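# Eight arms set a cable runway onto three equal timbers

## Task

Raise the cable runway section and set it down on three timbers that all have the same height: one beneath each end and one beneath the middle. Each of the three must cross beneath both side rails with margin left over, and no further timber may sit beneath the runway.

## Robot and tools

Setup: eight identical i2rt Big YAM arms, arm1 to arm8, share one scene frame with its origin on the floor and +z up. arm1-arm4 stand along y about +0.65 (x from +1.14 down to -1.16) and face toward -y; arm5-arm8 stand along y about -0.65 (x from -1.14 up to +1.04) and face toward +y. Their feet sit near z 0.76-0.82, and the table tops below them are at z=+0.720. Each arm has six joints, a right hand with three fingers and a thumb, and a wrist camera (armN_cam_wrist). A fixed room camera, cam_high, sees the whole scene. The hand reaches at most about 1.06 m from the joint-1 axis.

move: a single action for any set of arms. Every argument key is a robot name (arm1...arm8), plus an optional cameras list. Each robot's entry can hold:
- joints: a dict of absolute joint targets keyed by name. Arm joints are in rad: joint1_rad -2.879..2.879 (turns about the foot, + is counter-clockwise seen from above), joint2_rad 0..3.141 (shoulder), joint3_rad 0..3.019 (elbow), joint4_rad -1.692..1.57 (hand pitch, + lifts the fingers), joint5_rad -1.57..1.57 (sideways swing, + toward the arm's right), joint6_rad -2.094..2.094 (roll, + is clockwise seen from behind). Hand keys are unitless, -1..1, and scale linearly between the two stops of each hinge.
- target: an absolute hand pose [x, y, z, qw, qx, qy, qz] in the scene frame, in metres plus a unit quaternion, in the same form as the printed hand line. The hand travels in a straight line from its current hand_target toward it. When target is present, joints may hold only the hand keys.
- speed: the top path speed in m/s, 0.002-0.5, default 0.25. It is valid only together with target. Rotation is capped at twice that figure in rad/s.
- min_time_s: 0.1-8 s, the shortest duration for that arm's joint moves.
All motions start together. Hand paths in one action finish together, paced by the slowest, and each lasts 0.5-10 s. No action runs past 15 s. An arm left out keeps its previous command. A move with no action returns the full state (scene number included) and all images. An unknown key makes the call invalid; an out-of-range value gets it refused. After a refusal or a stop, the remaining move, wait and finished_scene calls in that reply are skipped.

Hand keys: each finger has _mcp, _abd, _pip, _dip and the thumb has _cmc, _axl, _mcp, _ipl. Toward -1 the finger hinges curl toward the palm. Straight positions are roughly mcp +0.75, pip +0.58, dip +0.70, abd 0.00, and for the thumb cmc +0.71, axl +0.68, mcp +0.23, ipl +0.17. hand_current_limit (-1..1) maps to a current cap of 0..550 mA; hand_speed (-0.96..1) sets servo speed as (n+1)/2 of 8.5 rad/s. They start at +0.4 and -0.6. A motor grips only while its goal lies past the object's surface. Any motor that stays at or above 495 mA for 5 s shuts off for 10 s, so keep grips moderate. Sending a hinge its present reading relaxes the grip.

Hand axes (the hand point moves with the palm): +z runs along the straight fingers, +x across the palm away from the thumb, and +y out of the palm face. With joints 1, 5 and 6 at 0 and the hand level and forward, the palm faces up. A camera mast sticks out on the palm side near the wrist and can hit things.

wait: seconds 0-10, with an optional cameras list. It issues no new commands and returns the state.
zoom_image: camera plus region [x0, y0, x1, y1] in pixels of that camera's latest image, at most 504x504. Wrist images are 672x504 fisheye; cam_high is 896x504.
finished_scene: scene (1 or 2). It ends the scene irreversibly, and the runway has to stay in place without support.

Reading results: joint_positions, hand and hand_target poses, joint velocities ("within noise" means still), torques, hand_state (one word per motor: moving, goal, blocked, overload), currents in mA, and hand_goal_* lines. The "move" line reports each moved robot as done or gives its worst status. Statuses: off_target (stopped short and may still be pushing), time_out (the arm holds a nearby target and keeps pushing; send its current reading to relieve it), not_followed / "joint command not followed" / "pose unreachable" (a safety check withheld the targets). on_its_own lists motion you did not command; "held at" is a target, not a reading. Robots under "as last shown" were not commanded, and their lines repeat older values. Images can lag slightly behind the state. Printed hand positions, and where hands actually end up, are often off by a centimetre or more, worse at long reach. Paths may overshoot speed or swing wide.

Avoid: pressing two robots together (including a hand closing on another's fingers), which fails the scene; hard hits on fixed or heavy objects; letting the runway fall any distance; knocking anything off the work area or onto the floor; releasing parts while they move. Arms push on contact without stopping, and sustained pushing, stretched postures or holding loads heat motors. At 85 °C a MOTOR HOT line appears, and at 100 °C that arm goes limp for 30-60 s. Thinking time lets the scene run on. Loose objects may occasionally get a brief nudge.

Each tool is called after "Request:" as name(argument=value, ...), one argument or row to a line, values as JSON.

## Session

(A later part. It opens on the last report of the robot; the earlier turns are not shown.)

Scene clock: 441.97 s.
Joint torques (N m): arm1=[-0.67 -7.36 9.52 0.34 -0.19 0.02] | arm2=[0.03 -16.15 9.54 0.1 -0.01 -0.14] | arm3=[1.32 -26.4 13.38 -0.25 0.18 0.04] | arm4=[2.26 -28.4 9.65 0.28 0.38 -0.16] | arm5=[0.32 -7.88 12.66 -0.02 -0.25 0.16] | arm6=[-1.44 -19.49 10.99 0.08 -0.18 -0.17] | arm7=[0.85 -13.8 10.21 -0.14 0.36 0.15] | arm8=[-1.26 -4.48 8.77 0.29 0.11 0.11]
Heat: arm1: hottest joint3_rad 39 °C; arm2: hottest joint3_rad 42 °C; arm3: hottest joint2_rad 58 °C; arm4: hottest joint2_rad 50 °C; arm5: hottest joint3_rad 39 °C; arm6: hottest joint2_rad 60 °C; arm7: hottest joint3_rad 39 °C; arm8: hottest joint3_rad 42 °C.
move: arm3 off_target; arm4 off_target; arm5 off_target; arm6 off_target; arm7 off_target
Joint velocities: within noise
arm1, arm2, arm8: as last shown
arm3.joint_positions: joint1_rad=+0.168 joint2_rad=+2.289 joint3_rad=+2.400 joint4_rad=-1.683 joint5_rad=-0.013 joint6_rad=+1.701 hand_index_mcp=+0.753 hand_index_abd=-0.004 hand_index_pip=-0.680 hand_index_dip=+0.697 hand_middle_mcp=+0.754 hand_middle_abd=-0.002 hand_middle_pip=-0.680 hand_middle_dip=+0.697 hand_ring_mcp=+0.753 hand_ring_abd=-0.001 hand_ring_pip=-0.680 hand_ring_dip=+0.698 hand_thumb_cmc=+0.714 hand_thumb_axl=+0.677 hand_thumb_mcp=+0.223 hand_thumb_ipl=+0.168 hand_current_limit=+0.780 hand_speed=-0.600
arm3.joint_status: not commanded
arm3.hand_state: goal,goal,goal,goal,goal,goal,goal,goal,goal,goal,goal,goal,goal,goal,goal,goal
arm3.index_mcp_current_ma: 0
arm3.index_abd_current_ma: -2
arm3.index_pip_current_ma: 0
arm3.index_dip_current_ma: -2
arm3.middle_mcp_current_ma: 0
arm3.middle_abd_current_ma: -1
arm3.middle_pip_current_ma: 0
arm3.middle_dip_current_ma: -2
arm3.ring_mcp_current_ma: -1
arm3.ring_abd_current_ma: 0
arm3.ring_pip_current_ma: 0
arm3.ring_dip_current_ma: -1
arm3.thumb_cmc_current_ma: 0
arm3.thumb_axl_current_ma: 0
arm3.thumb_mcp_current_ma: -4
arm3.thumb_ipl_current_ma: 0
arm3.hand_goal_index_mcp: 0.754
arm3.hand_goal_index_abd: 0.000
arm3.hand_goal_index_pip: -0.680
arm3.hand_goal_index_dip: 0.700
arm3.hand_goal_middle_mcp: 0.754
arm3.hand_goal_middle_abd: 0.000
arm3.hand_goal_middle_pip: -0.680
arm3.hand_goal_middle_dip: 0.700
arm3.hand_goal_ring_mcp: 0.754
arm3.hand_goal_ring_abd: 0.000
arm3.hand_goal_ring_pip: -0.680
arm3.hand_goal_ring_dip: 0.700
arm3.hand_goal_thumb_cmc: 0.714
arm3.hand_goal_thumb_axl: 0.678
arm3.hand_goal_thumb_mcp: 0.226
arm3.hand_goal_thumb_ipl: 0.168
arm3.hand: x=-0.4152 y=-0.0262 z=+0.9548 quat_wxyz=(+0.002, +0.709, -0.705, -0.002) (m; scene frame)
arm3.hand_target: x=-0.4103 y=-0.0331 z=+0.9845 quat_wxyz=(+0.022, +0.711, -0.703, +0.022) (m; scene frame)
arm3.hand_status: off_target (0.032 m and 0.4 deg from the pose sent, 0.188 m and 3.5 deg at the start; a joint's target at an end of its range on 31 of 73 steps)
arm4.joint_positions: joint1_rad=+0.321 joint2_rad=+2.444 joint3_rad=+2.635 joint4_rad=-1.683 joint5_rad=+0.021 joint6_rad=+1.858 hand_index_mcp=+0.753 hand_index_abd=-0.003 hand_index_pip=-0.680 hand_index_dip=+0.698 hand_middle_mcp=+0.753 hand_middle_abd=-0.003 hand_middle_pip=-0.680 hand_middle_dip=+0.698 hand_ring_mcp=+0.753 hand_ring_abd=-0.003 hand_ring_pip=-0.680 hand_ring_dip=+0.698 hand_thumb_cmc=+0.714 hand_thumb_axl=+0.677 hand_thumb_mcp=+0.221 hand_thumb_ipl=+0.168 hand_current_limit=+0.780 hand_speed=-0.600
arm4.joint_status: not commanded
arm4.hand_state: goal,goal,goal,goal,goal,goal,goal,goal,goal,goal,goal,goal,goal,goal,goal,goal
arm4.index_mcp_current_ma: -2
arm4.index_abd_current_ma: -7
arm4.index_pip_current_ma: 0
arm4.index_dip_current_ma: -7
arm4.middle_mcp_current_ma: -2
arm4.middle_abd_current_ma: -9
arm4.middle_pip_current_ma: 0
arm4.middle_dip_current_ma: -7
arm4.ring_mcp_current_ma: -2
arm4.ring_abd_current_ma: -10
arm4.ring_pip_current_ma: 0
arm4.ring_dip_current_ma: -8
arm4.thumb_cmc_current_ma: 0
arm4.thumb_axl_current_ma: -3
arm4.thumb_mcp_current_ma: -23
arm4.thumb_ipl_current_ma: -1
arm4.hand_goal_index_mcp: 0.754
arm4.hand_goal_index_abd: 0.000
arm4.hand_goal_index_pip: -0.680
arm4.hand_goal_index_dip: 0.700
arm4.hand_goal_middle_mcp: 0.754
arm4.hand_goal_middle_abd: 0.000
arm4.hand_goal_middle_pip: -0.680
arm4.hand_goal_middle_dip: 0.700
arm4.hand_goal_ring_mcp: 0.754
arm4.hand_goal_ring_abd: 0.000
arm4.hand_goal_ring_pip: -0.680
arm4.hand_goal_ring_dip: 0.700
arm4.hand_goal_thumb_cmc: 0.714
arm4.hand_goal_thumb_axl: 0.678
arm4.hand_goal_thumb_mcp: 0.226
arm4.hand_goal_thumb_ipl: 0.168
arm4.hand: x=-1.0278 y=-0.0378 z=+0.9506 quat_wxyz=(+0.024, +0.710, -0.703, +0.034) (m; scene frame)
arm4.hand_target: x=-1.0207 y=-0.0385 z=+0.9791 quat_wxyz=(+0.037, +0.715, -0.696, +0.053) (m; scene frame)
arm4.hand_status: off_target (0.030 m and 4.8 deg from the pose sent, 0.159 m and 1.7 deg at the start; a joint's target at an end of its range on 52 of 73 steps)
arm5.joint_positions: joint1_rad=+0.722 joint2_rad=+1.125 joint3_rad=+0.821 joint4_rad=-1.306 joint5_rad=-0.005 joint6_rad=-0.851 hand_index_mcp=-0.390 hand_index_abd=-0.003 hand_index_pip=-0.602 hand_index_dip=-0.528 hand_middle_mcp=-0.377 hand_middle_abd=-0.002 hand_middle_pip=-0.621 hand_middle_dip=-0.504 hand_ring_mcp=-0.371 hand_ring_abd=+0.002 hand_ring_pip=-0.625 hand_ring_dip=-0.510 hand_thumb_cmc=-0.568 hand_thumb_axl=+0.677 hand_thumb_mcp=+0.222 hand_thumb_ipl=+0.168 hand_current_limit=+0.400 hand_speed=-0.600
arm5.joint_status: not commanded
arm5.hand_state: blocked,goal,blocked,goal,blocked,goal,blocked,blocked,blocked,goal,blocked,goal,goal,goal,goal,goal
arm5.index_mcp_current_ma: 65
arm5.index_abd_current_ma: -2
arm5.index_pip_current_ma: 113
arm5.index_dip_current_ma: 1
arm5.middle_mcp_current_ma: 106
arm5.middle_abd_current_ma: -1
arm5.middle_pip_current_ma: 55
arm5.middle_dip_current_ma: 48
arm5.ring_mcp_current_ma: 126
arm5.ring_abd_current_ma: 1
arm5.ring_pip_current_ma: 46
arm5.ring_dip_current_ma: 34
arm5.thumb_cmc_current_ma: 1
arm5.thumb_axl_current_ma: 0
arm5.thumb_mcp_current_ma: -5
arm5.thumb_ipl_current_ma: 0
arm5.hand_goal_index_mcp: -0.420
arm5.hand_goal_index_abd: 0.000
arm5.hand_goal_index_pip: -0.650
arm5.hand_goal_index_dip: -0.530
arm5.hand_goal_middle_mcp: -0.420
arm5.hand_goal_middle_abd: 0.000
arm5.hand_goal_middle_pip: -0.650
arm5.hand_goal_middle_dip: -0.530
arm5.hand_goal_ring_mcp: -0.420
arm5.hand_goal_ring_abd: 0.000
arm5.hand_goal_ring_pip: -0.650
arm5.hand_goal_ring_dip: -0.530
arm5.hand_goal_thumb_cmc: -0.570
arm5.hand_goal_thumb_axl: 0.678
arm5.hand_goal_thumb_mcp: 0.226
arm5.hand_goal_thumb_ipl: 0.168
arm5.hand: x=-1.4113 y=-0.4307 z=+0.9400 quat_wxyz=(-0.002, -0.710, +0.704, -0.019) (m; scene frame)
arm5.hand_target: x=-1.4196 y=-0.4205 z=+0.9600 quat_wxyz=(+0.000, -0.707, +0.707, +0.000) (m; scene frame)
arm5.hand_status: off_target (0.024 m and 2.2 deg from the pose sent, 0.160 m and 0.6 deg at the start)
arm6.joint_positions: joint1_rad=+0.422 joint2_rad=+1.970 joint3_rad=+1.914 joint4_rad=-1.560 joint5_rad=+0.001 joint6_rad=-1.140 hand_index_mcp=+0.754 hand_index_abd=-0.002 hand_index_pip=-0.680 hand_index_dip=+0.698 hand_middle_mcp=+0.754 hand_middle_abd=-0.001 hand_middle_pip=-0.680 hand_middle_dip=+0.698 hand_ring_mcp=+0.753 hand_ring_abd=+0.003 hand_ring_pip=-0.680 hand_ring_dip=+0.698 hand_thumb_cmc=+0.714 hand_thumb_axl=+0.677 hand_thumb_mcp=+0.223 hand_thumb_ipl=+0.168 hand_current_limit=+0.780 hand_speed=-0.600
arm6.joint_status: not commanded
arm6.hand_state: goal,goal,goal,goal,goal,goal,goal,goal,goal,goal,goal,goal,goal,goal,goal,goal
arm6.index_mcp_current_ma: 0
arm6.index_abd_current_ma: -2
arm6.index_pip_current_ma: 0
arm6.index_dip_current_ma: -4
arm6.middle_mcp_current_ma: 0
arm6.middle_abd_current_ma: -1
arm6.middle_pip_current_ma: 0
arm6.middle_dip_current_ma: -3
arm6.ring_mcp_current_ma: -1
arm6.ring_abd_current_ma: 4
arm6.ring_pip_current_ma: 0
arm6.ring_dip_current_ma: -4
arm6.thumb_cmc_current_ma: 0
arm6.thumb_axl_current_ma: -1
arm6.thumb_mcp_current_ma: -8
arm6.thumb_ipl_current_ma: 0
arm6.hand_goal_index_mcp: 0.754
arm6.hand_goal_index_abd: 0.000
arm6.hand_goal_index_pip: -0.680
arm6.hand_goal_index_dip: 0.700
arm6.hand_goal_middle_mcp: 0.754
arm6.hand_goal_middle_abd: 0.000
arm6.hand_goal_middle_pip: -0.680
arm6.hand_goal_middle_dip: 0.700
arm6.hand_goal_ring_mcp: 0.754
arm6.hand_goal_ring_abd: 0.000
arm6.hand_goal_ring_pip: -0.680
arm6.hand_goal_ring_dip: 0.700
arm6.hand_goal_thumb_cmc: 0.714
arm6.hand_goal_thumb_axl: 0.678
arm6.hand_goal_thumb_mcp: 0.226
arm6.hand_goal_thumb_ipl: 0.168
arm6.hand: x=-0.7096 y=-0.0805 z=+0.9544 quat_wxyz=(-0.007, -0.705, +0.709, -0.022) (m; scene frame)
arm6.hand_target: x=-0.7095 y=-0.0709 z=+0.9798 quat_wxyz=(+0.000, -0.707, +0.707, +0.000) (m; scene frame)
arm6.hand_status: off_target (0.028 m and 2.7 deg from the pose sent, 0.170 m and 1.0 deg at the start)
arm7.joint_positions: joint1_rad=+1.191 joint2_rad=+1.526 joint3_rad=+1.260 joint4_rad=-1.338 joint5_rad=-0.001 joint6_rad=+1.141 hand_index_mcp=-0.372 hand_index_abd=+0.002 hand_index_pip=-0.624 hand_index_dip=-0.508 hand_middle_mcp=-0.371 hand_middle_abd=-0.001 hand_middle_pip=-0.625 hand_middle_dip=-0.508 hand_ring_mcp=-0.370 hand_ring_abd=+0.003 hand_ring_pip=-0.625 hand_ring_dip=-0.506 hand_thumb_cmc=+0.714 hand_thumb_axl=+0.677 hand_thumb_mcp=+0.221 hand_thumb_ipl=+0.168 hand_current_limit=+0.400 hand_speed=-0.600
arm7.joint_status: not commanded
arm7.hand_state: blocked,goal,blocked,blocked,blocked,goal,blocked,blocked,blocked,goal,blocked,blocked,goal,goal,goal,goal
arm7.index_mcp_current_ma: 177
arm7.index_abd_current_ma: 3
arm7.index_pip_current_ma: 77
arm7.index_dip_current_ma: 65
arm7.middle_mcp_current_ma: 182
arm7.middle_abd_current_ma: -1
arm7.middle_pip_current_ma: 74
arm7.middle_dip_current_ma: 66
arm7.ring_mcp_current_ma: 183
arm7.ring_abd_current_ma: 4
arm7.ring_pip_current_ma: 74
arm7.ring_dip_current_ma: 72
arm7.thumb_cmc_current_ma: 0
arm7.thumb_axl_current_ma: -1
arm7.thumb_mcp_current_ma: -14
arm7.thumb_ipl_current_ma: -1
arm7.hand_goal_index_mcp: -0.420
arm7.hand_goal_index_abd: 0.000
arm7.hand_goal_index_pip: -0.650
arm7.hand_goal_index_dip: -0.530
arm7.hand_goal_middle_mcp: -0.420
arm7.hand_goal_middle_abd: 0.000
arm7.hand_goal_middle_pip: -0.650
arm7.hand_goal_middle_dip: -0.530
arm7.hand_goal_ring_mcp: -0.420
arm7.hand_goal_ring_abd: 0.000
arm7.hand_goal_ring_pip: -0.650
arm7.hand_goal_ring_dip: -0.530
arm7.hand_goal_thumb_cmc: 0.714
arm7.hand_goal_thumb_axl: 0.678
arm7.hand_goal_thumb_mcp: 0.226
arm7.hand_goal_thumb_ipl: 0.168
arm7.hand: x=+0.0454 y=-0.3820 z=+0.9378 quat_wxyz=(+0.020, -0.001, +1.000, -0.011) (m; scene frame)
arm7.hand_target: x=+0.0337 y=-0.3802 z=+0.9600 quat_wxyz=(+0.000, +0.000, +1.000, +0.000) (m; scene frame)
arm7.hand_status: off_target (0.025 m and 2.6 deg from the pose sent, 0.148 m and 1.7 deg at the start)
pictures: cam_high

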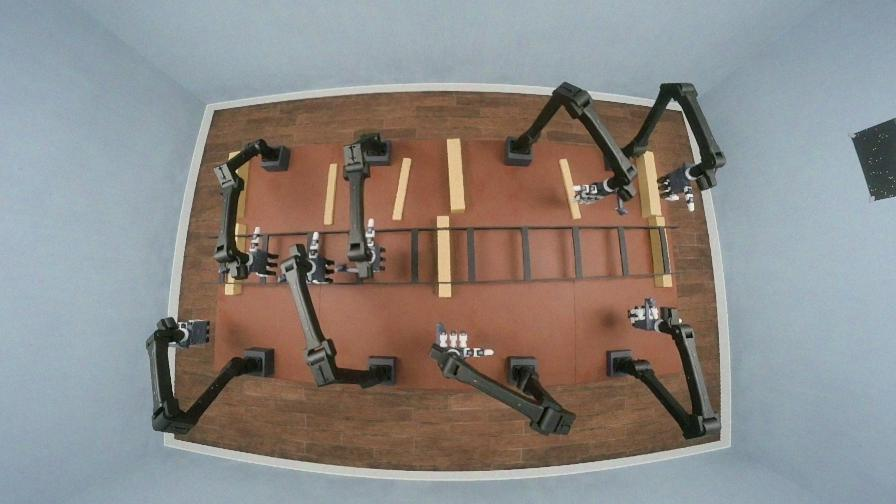

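Request:
move(
  arm3={"joints":{"joint2_rad":1.25,"joint3_rad":1.1,"joint4_rad":-1.42},"min_time_s":3.5},
  arm4={"joints":{"joint2_rad":1.25,"joint3_rad":1.1,"joint4_rad":-1.42},"min_time_s":3.5},
  arm6={"joints":{"joint2_rad":1.25,"joint3_rad":1.1,"joint4_rad":-1.42},"min_time_s":3.5},
  arm8={"target":[1.07,-0.38,0.96,0,0,1,0],"speed":0.1},
  cameras=["cam_high"],
)

Request:
zoom_image(
  camera="cam_high",
  region=[190, 190, 340, 310],
)

Request:
zoom_image(
  camera="cam_high",
  region=[370, 190, 520, 310],
)

Request:
zoom_image(
  camera="cam_high",
  region=[560, 190, 710, 310],
)

Request:
zoom_image(
  camera="cam_high",
  region=[200, 130, 700, 330],
)

Scene clock: 447.23 s.
Joint torques (N m): arm1=[-0.67 -7.41 9.5 0.34 -0.19 0.02] | arm2=[0.03 -16.03 9.55 0.08 -0.01 -0.14] | arm3=[1.61 -9.64 8.81 0.65 0.12 0.03] | arm4=[2.08 -9.82 7.88 0.7 0.37 -0.14] | arm5=[0.21 -8 12.68 -0.1 -0.23 0.15] | arm6=[-1.49 -9.17 7.08 0.84 -0.18 -0.16] | arm7=[0.91 -13.8 10.21 -0.13 0.36 0.14] | arm8=[-1.9 -1.32 10.33 0.28 0.11 0.06]
Heat: arm1: hottest joint3_rad 39 °C; arm2: hottest joint3_rad 42 °C; arm3: hottest joint2_rad 56 °C; arm4: hottest joint2_rad 49 °C; arm5: hottest joint3_rad 39 °C; arm6: hottest joint2_rad 58 °C; arm7: hottest joint3_rad 39 °C; arm8: hottest joint3_rad 43 °C.
move: arm3 done; arm4 done; arm6 done; arm8 done
Joint velocities: within noise
arm1, arm2, arm5, arm7: as last shown
arm3.joint_positions: joint1_rad=+0.168 joint2_rad=+1.259 joint3_rad=+1.100 joint4_rad=-1.428 joint5_rad=-0.013 joint6_rad=+1.701 hand_index_mcp=+0.753 hand_index_abd=-0.003 hand_index_pip=-0.680 hand_index_dip=+0.697 hand_middle_mcp=+0.754 hand_middle_abd=-0.002 hand_middle_pip=-0.680 hand_middle_dip=+0.697 hand_ring_mcp=+0.753 hand_ring_abd=-0.001 hand_ring_pip=-0.680 hand_ring_dip=+0.698 hand_thumb_cmc=+0.714 hand_thumb_axl=+0.677 hand_thumb_mcp=+0.223 hand_thumb_ipl=+0.168 hand_current_limit=+0.780 hand_speed=-0.600
arm3.joint_status: all done
arm3.hand_state: goal,goal,goal,goal,goal,goal,goal,goal,goal,goal,goal,goal,goal,goal,goal,goal
arm3.index_mcp_current_ma: 0
arm3.index_abd_current_ma: -2
arm3.index_pip_current_ma: 0
arm3.index_dip_current_ma: -2
arm3.middle_mcp_current_ma: 0
arm3.middle_abd_current_ma: -1
arm3.middle_pip_current_ma: 0
arm3.middle_dip_current_ma: -2
arm3.ring_mcp_current_ma: -1
arm3.ring_abd_current_ma: 0
arm3.ring_pip_current_ma: 0
arm3.ring_dip_current_ma: -1
arm3.thumb_cmc_current_ma: 0
arm3.thumb_axl_current_ma: 0
arm3.thumb_mcp_current_ma: -4
arm3.thumb_ipl_current_ma: 0
arm3.hand_goal_index_mcp: 0.754
arm3.hand_goal_index_abd: 0.000
arm3.hand_goal_index_pip: -0.680
arm3.hand_goal_index_dip: 0.700
arm3.hand_goal_middle_mcp: 0.754
arm3.hand_goal_middle_abd: 0.000
arm3.hand_goal_middle_pip: -0.680
arm3.hand_goal_middle_dip: 0.700
arm3.hand_goal_ring_mcp: 0.754
arm3.hand_goal_ring_abd: 0.000
arm3.hand_goal_ring_pip: -0.680
arm3.hand_goal_ring_dip: 0.700
arm3.hand_goal_thumb_cmc: 0.714
arm3.hand_goal_thumb_axl: 0.678
arm3.hand_goal_thumb_mcp: 0.226
arm3.hand_goal_thumb_ipl: 0.168
arm3.hand: x=-0.4634 y=+0.3285 z=+0.9931 quat_wxyz=(-0.003, +0.709, -0.705, -0.007) (m; scene frame)
arm3.hand_target: x=-0.4618 y=+0.3272 z=+0.9957 quat_wxyz=(+0.004, +0.711, -0.704, -0.002) (m; scene frame)
arm3.hand_status: not commanded
arm4.joint_positions: joint1_rad=+0.321 joint2_rad=+1.262 joint3_rad=+1.096 joint4_rad=-1.430 joint5_rad=+0.021 joint6_rad=+1.858 hand_index_mcp=+0.753 hand_index_abd=-0.002 hand_index_pip=-0.680 hand_index_dip=+0.698 hand_middle_mcp=+0.753 hand_middle_abd=-0.003 hand_middle_pip=-0.680 hand_middle_dip=+0.698 hand_ring_mcp=+0.753 hand_ring_abd=-0.003 hand_ring_pip=-0.680 hand_ring_dip=+0.698 hand_thumb_cmc=+0.714 hand_thumb_axl=+0.677 hand_thumb_mcp=+0.221 hand_thumb_ipl=+0.168 hand_current_limit=+0.780 hand_speed=-0.600
arm4.joint_status: all done
arm4.hand_state: goal,goal,goal,goal,goal,goal,goal,goal,goal,goal,goal,goal,goal,goal,goal,goal
arm4.index_mcp_current_ma: -2
arm4.index_abd_current_ma: -7
arm4.index_pip_current_ma: 0
arm4.index_dip_current_ma: -7
arm4.middle_mcp_current_ma: -2
arm4.middle_abd_current_ma: -9
arm4.middle_pip_current_ma: 0
arm4.middle_dip_current_ma: -7
arm4.ring_mcp_current_ma: -2
arm4.ring_abd_current_ma: -9
arm4.ring_pip_current_ma: 0
arm4.ring_dip_current_ma: -8
arm4.thumb_cmc_current_ma: 0
arm4.thumb_axl_current_ma: -3
arm4.thumb_mcp_current_ma: -23
arm4.thumb_ipl_current_ma: -1
arm4.hand_goal_index_mcp: 0.754
arm4.hand_goal_index_abd: 0.000
arm4.hand_goal_index_pip: -0.680
arm4.hand_goal_index_dip: 0.700
arm4.hand_goal_middle_mcp: 0.754
arm4.hand_goal_middle_abd: 0.000
arm4.hand_goal_middle_pip: -0.680
arm4.hand_goal_middle_dip: 0.700
arm4.hand_goal_ring_mcp: 0.754
arm4.hand_goal_ring_abd: 0.000
arm4.hand_goal_ring_pip: -0.680
arm4.hand_goal_ring_dip: 0.700
arm4.hand_goal_thumb_cmc: 0.714
arm4.hand_goal_thumb_axl: 0.678
arm4.hand_goal_thumb_mcp: 0.226
arm4.hand_goal_thumb_ipl: 0.168
arm4.hand: x=-1.1481 y=+0.3523 z=+1.0077 quat_wxyz=(+0.000, +0.711, -0.703, -0.012) (m; scene frame)
arm4.hand_target: x=-1.1446 y=+0.3493 z=+1.0121 quat_wxyz=(+0.008, +0.717, -0.697, -0.001) (m; scene frame)
arm4.hand_status: not commanded
arm6.joint_positions: joint1_rad=+0.422 joint2_rad=+1.259 joint3_rad=+1.109 joint4_rad=-1.429 joint5_rad=+0.001 joint6_rad=-1.140 hand_index_mcp=+0.754 hand_index_abd=-0.002 hand_index_pip=-0.680 hand_index_dip=+0.698 hand_middle_mcp=+0.754 hand_middle_abd=-0.001 hand_middle_pip=-0.680 hand_middle_dip=+0.698 hand_ring_mcp=+0.753 hand_ring_abd=+0.003 hand_ring_pip=-0.680 hand_ring_dip=+0.698 hand_thumb_cmc=+0.714 hand_thumb_axl=+0.677 hand_thumb_mcp=+0.223 hand_thumb_ipl=+0.168 hand_current_limit=+0.780 hand_speed=-0.600
arm6.joint_status: all done
arm6.hand_state: goal,goal,goal,goal,goal,goal,goal,goal,goal,goal,goal,goal,goal,goal,goal,goal
arm6.index_mcp_current_ma: 0
arm6.index_abd_current_ma: -2
arm6.index_pip_current_ma: 0
arm6.index_dip_current_ma: -4
arm6.middle_mcp_current_ma: 0
arm6.middle_abd_current_ma: -1
arm6.middle_pip_current_ma: 0
arm6.middle_dip_current_ma: -3
arm6.ring_mcp_current_ma: -1
arm6.ring_abd_current_ma: 4
arm6.ring_pip_current_ma: 0
arm6.ring_dip_current_ma: -4
arm6.thumb_cmc_current_ma: 0
arm6.thumb_axl_current_ma: -1
arm6.thumb_mcp_current_ma: -8
arm6.thumb_ipl_current_ma: 0
arm6.hand_goal_index_mcp: 0.754
arm6.hand_goal_index_abd: 0.000
arm6.hand_goal_index_pip: -0.680
arm6.hand_goal_index_dip: 0.700
arm6.hand_goal_middle_mcp: 0.754
arm6.hand_goal_middle_abd: 0.000
arm6.hand_goal_middle_pip: -0.680
arm6.hand_goal_middle_dip: 0.700
arm6.hand_goal_ring_mcp: 0.754
arm6.hand_goal_ring_abd: 0.000
arm6.hand_goal_ring_pip: -0.680
arm6.hand_goal_ring_dip: 0.700
arm6.hand_goal_thumb_cmc: 0.714
arm6.hand_goal_thumb_axl: 0.678
arm6.hand_goal_thumb_mcp: 0.226
arm6.hand_goal_thumb_ipl: 0.168
arm6.hand: x=-0.6040 y=-0.3133 z=+0.9795 quat_wxyz=(+0.000, -0.705, +0.709, -0.005) (m; scene frame)
arm6.hand_target: x=-0.6016 y=-0.3138 z=+0.9799 quat_wxyz=(+0.000, -0.707, +0.707, +0.000) (m; scene frame)
arm6.hand_status: not commanded
arm7.joint_positions: joint1_rad=+1.191 joint2_rad=+1.526 joint3_rad=+1.260 joint4_rad=-1.338 joint5_rad=-0.001 joint6_rad=+1.142 hand_index_mcp=-0.372 hand_index_abd=+0.002 hand_index_pip=-0.624 hand_index_dip=-0.508 hand_middle_mcp=-0.371 hand_middle_abd=-0.001 hand_middle_pip=-0.625 hand_middle_dip=-0.508 hand_ring_mcp=-0.370 hand_ring_abd=+0.003 hand_ring_pip=-0.625 hand_ring_dip=-0.506 hand_thumb_cmc=+0.714 hand_thumb_axl=+0.677 hand_thumb_mcp=+0.221 hand_thumb_ipl=+0.168 hand_current_limit=+0.400 hand_speed=-0.600
arm8.joint_positions: joint1_rad=-0.012 joint2_rad=+0.786 joint3_rad=+0.778 joint4_rad=-1.557 joint5_rad=+0.004 joint6_rad=-0.027 hand_index_mcp=-0.380 hand_index_abd=+0.001 hand_index_pip=-0.618 hand_index_dip=-0.512 hand_middle_mcp=-0.388 hand_middle_abd=+0.001 hand_middle_pip=-0.608 hand_middle_dip=-0.522 hand_ring_mcp=-0.392 hand_ring_abd=-0.001 hand_ring_pip=-0.599 hand_ring_dip=-0.532 hand_thumb_cmc=+0.713 hand_thumb_axl=+0.677 hand_thumb_mcp=+0.222 hand_thumb_ipl=+0.168 hand_current_limit=+0.400 hand_speed=-0.600
arm8.joint_status: not commanded
arm8.hand_state: blocked,goal,blocked,goal,blocked,goal,blocked,goal,blocked,goal,blocked,goal,goal,goal,goal,goal
arm8.index_mcp_current_ma: 138
arm8.index_abd_current_ma: 1
arm8.index_pip_current_ma: 96
arm8.index_dip_current_ma: 49
arm8.middle_mcp_current_ma: 104
arm8.middle_abd_current_ma: 1
arm8.middle_pip_current_ma: 134
arm8.middle_dip_current_ma: 17
arm8.ring_mcp_current_ma: 89
arm8.ring_abd_current_ma: -2
arm8.ring_pip_current_ma: 167
arm8.ring_dip_current_ma: -3
arm8.thumb_cmc_current_ma: -2
arm8.thumb_axl_current_ma: -1
arm8.thumb_mcp_current_ma: -10
arm8.thumb_ipl_current_ma: 0
arm8.hand_goal_index_mcp: -0.420
arm8.hand_goal_index_abd: 0.000
arm8.hand_goal_index_pip: -0.650
arm8.hand_goal_index_dip: -0.530
arm8.hand_goal_middle_mcp: -0.420
arm8.hand_goal_middle_abd: 0.000
arm8.hand_goal_middle_pip: -0.650
arm8.hand_goal_middle_dip: -0.530
arm8.hand_goal_ring_mcp: -0.420
arm8.hand_goal_ring_abd: 0.000
arm8.hand_goal_ring_pip: -0.650
arm8.hand_goal_ring_dip: -0.530
arm8.hand_goal_thumb_cmc: 0.714
arm8.hand_goal_thumb_axl: 0.678
arm8.hand_goal_thumb_mcp: 0.226
arm8.hand_goal_thumb_ipl: 0.168
arm8.hand: x=+1.0680 y=-0.3796 z=+0.9576 quat_wxyz=(-0.001, -0.004, +1.000, +0.001) (m; scene frame)
arm8.hand_target: x=+1.0700 y=-0.3800 z=+0.9600 quat_wxyz=(+0.000, +0.000, +1.000, +0.000) (m; scene frame)
arm8.hand_status: done (0.003 m and 0.4 deg from the pose sent, 0.102 m and 0.8 deg at the start)
pictures: cam_high

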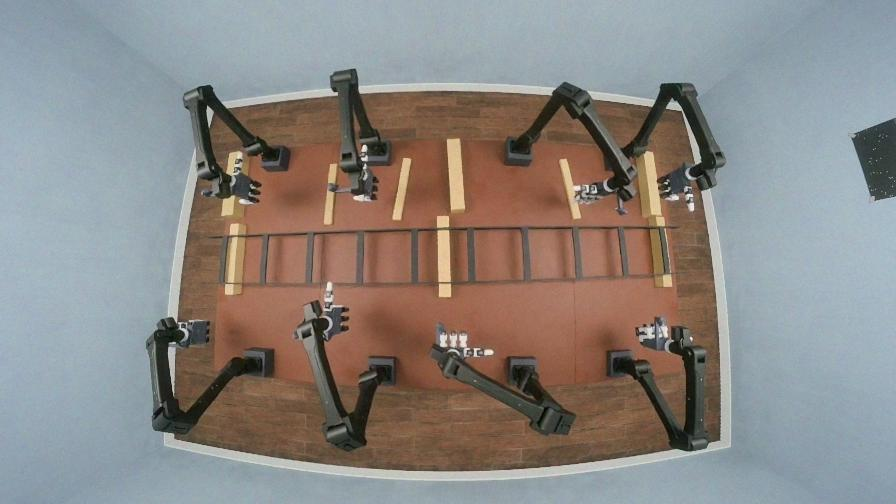

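Scaled by 3.360 from the camera's 896x504 image, which has a finer 1280x720 frame.

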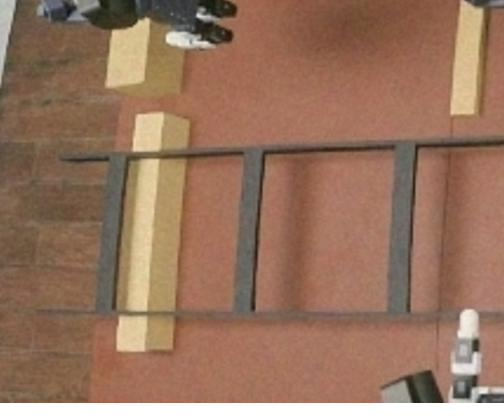

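Scaled by 3.360 from the camera's 896x504 image, which has a finer 1280x720 frame.

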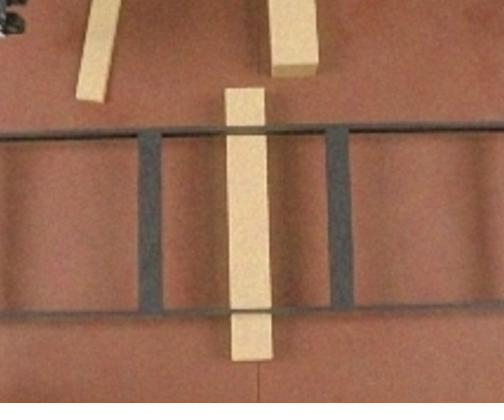

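Scaled by 3.360 from the camera's 896x504 image, which has a finer 1280x720 frame.

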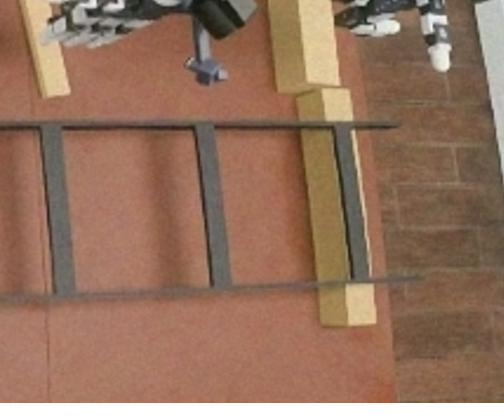

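Scaled by 1.008 from the camera's 896x504 image, which has a finer 1280x720 frame.

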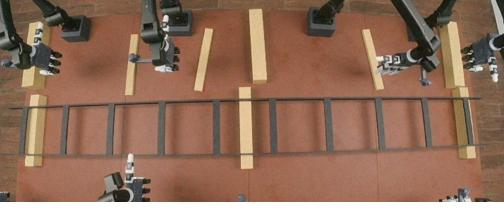

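Request:
finished_scene(
  scene=2,
)

The scene is finished: the task was done.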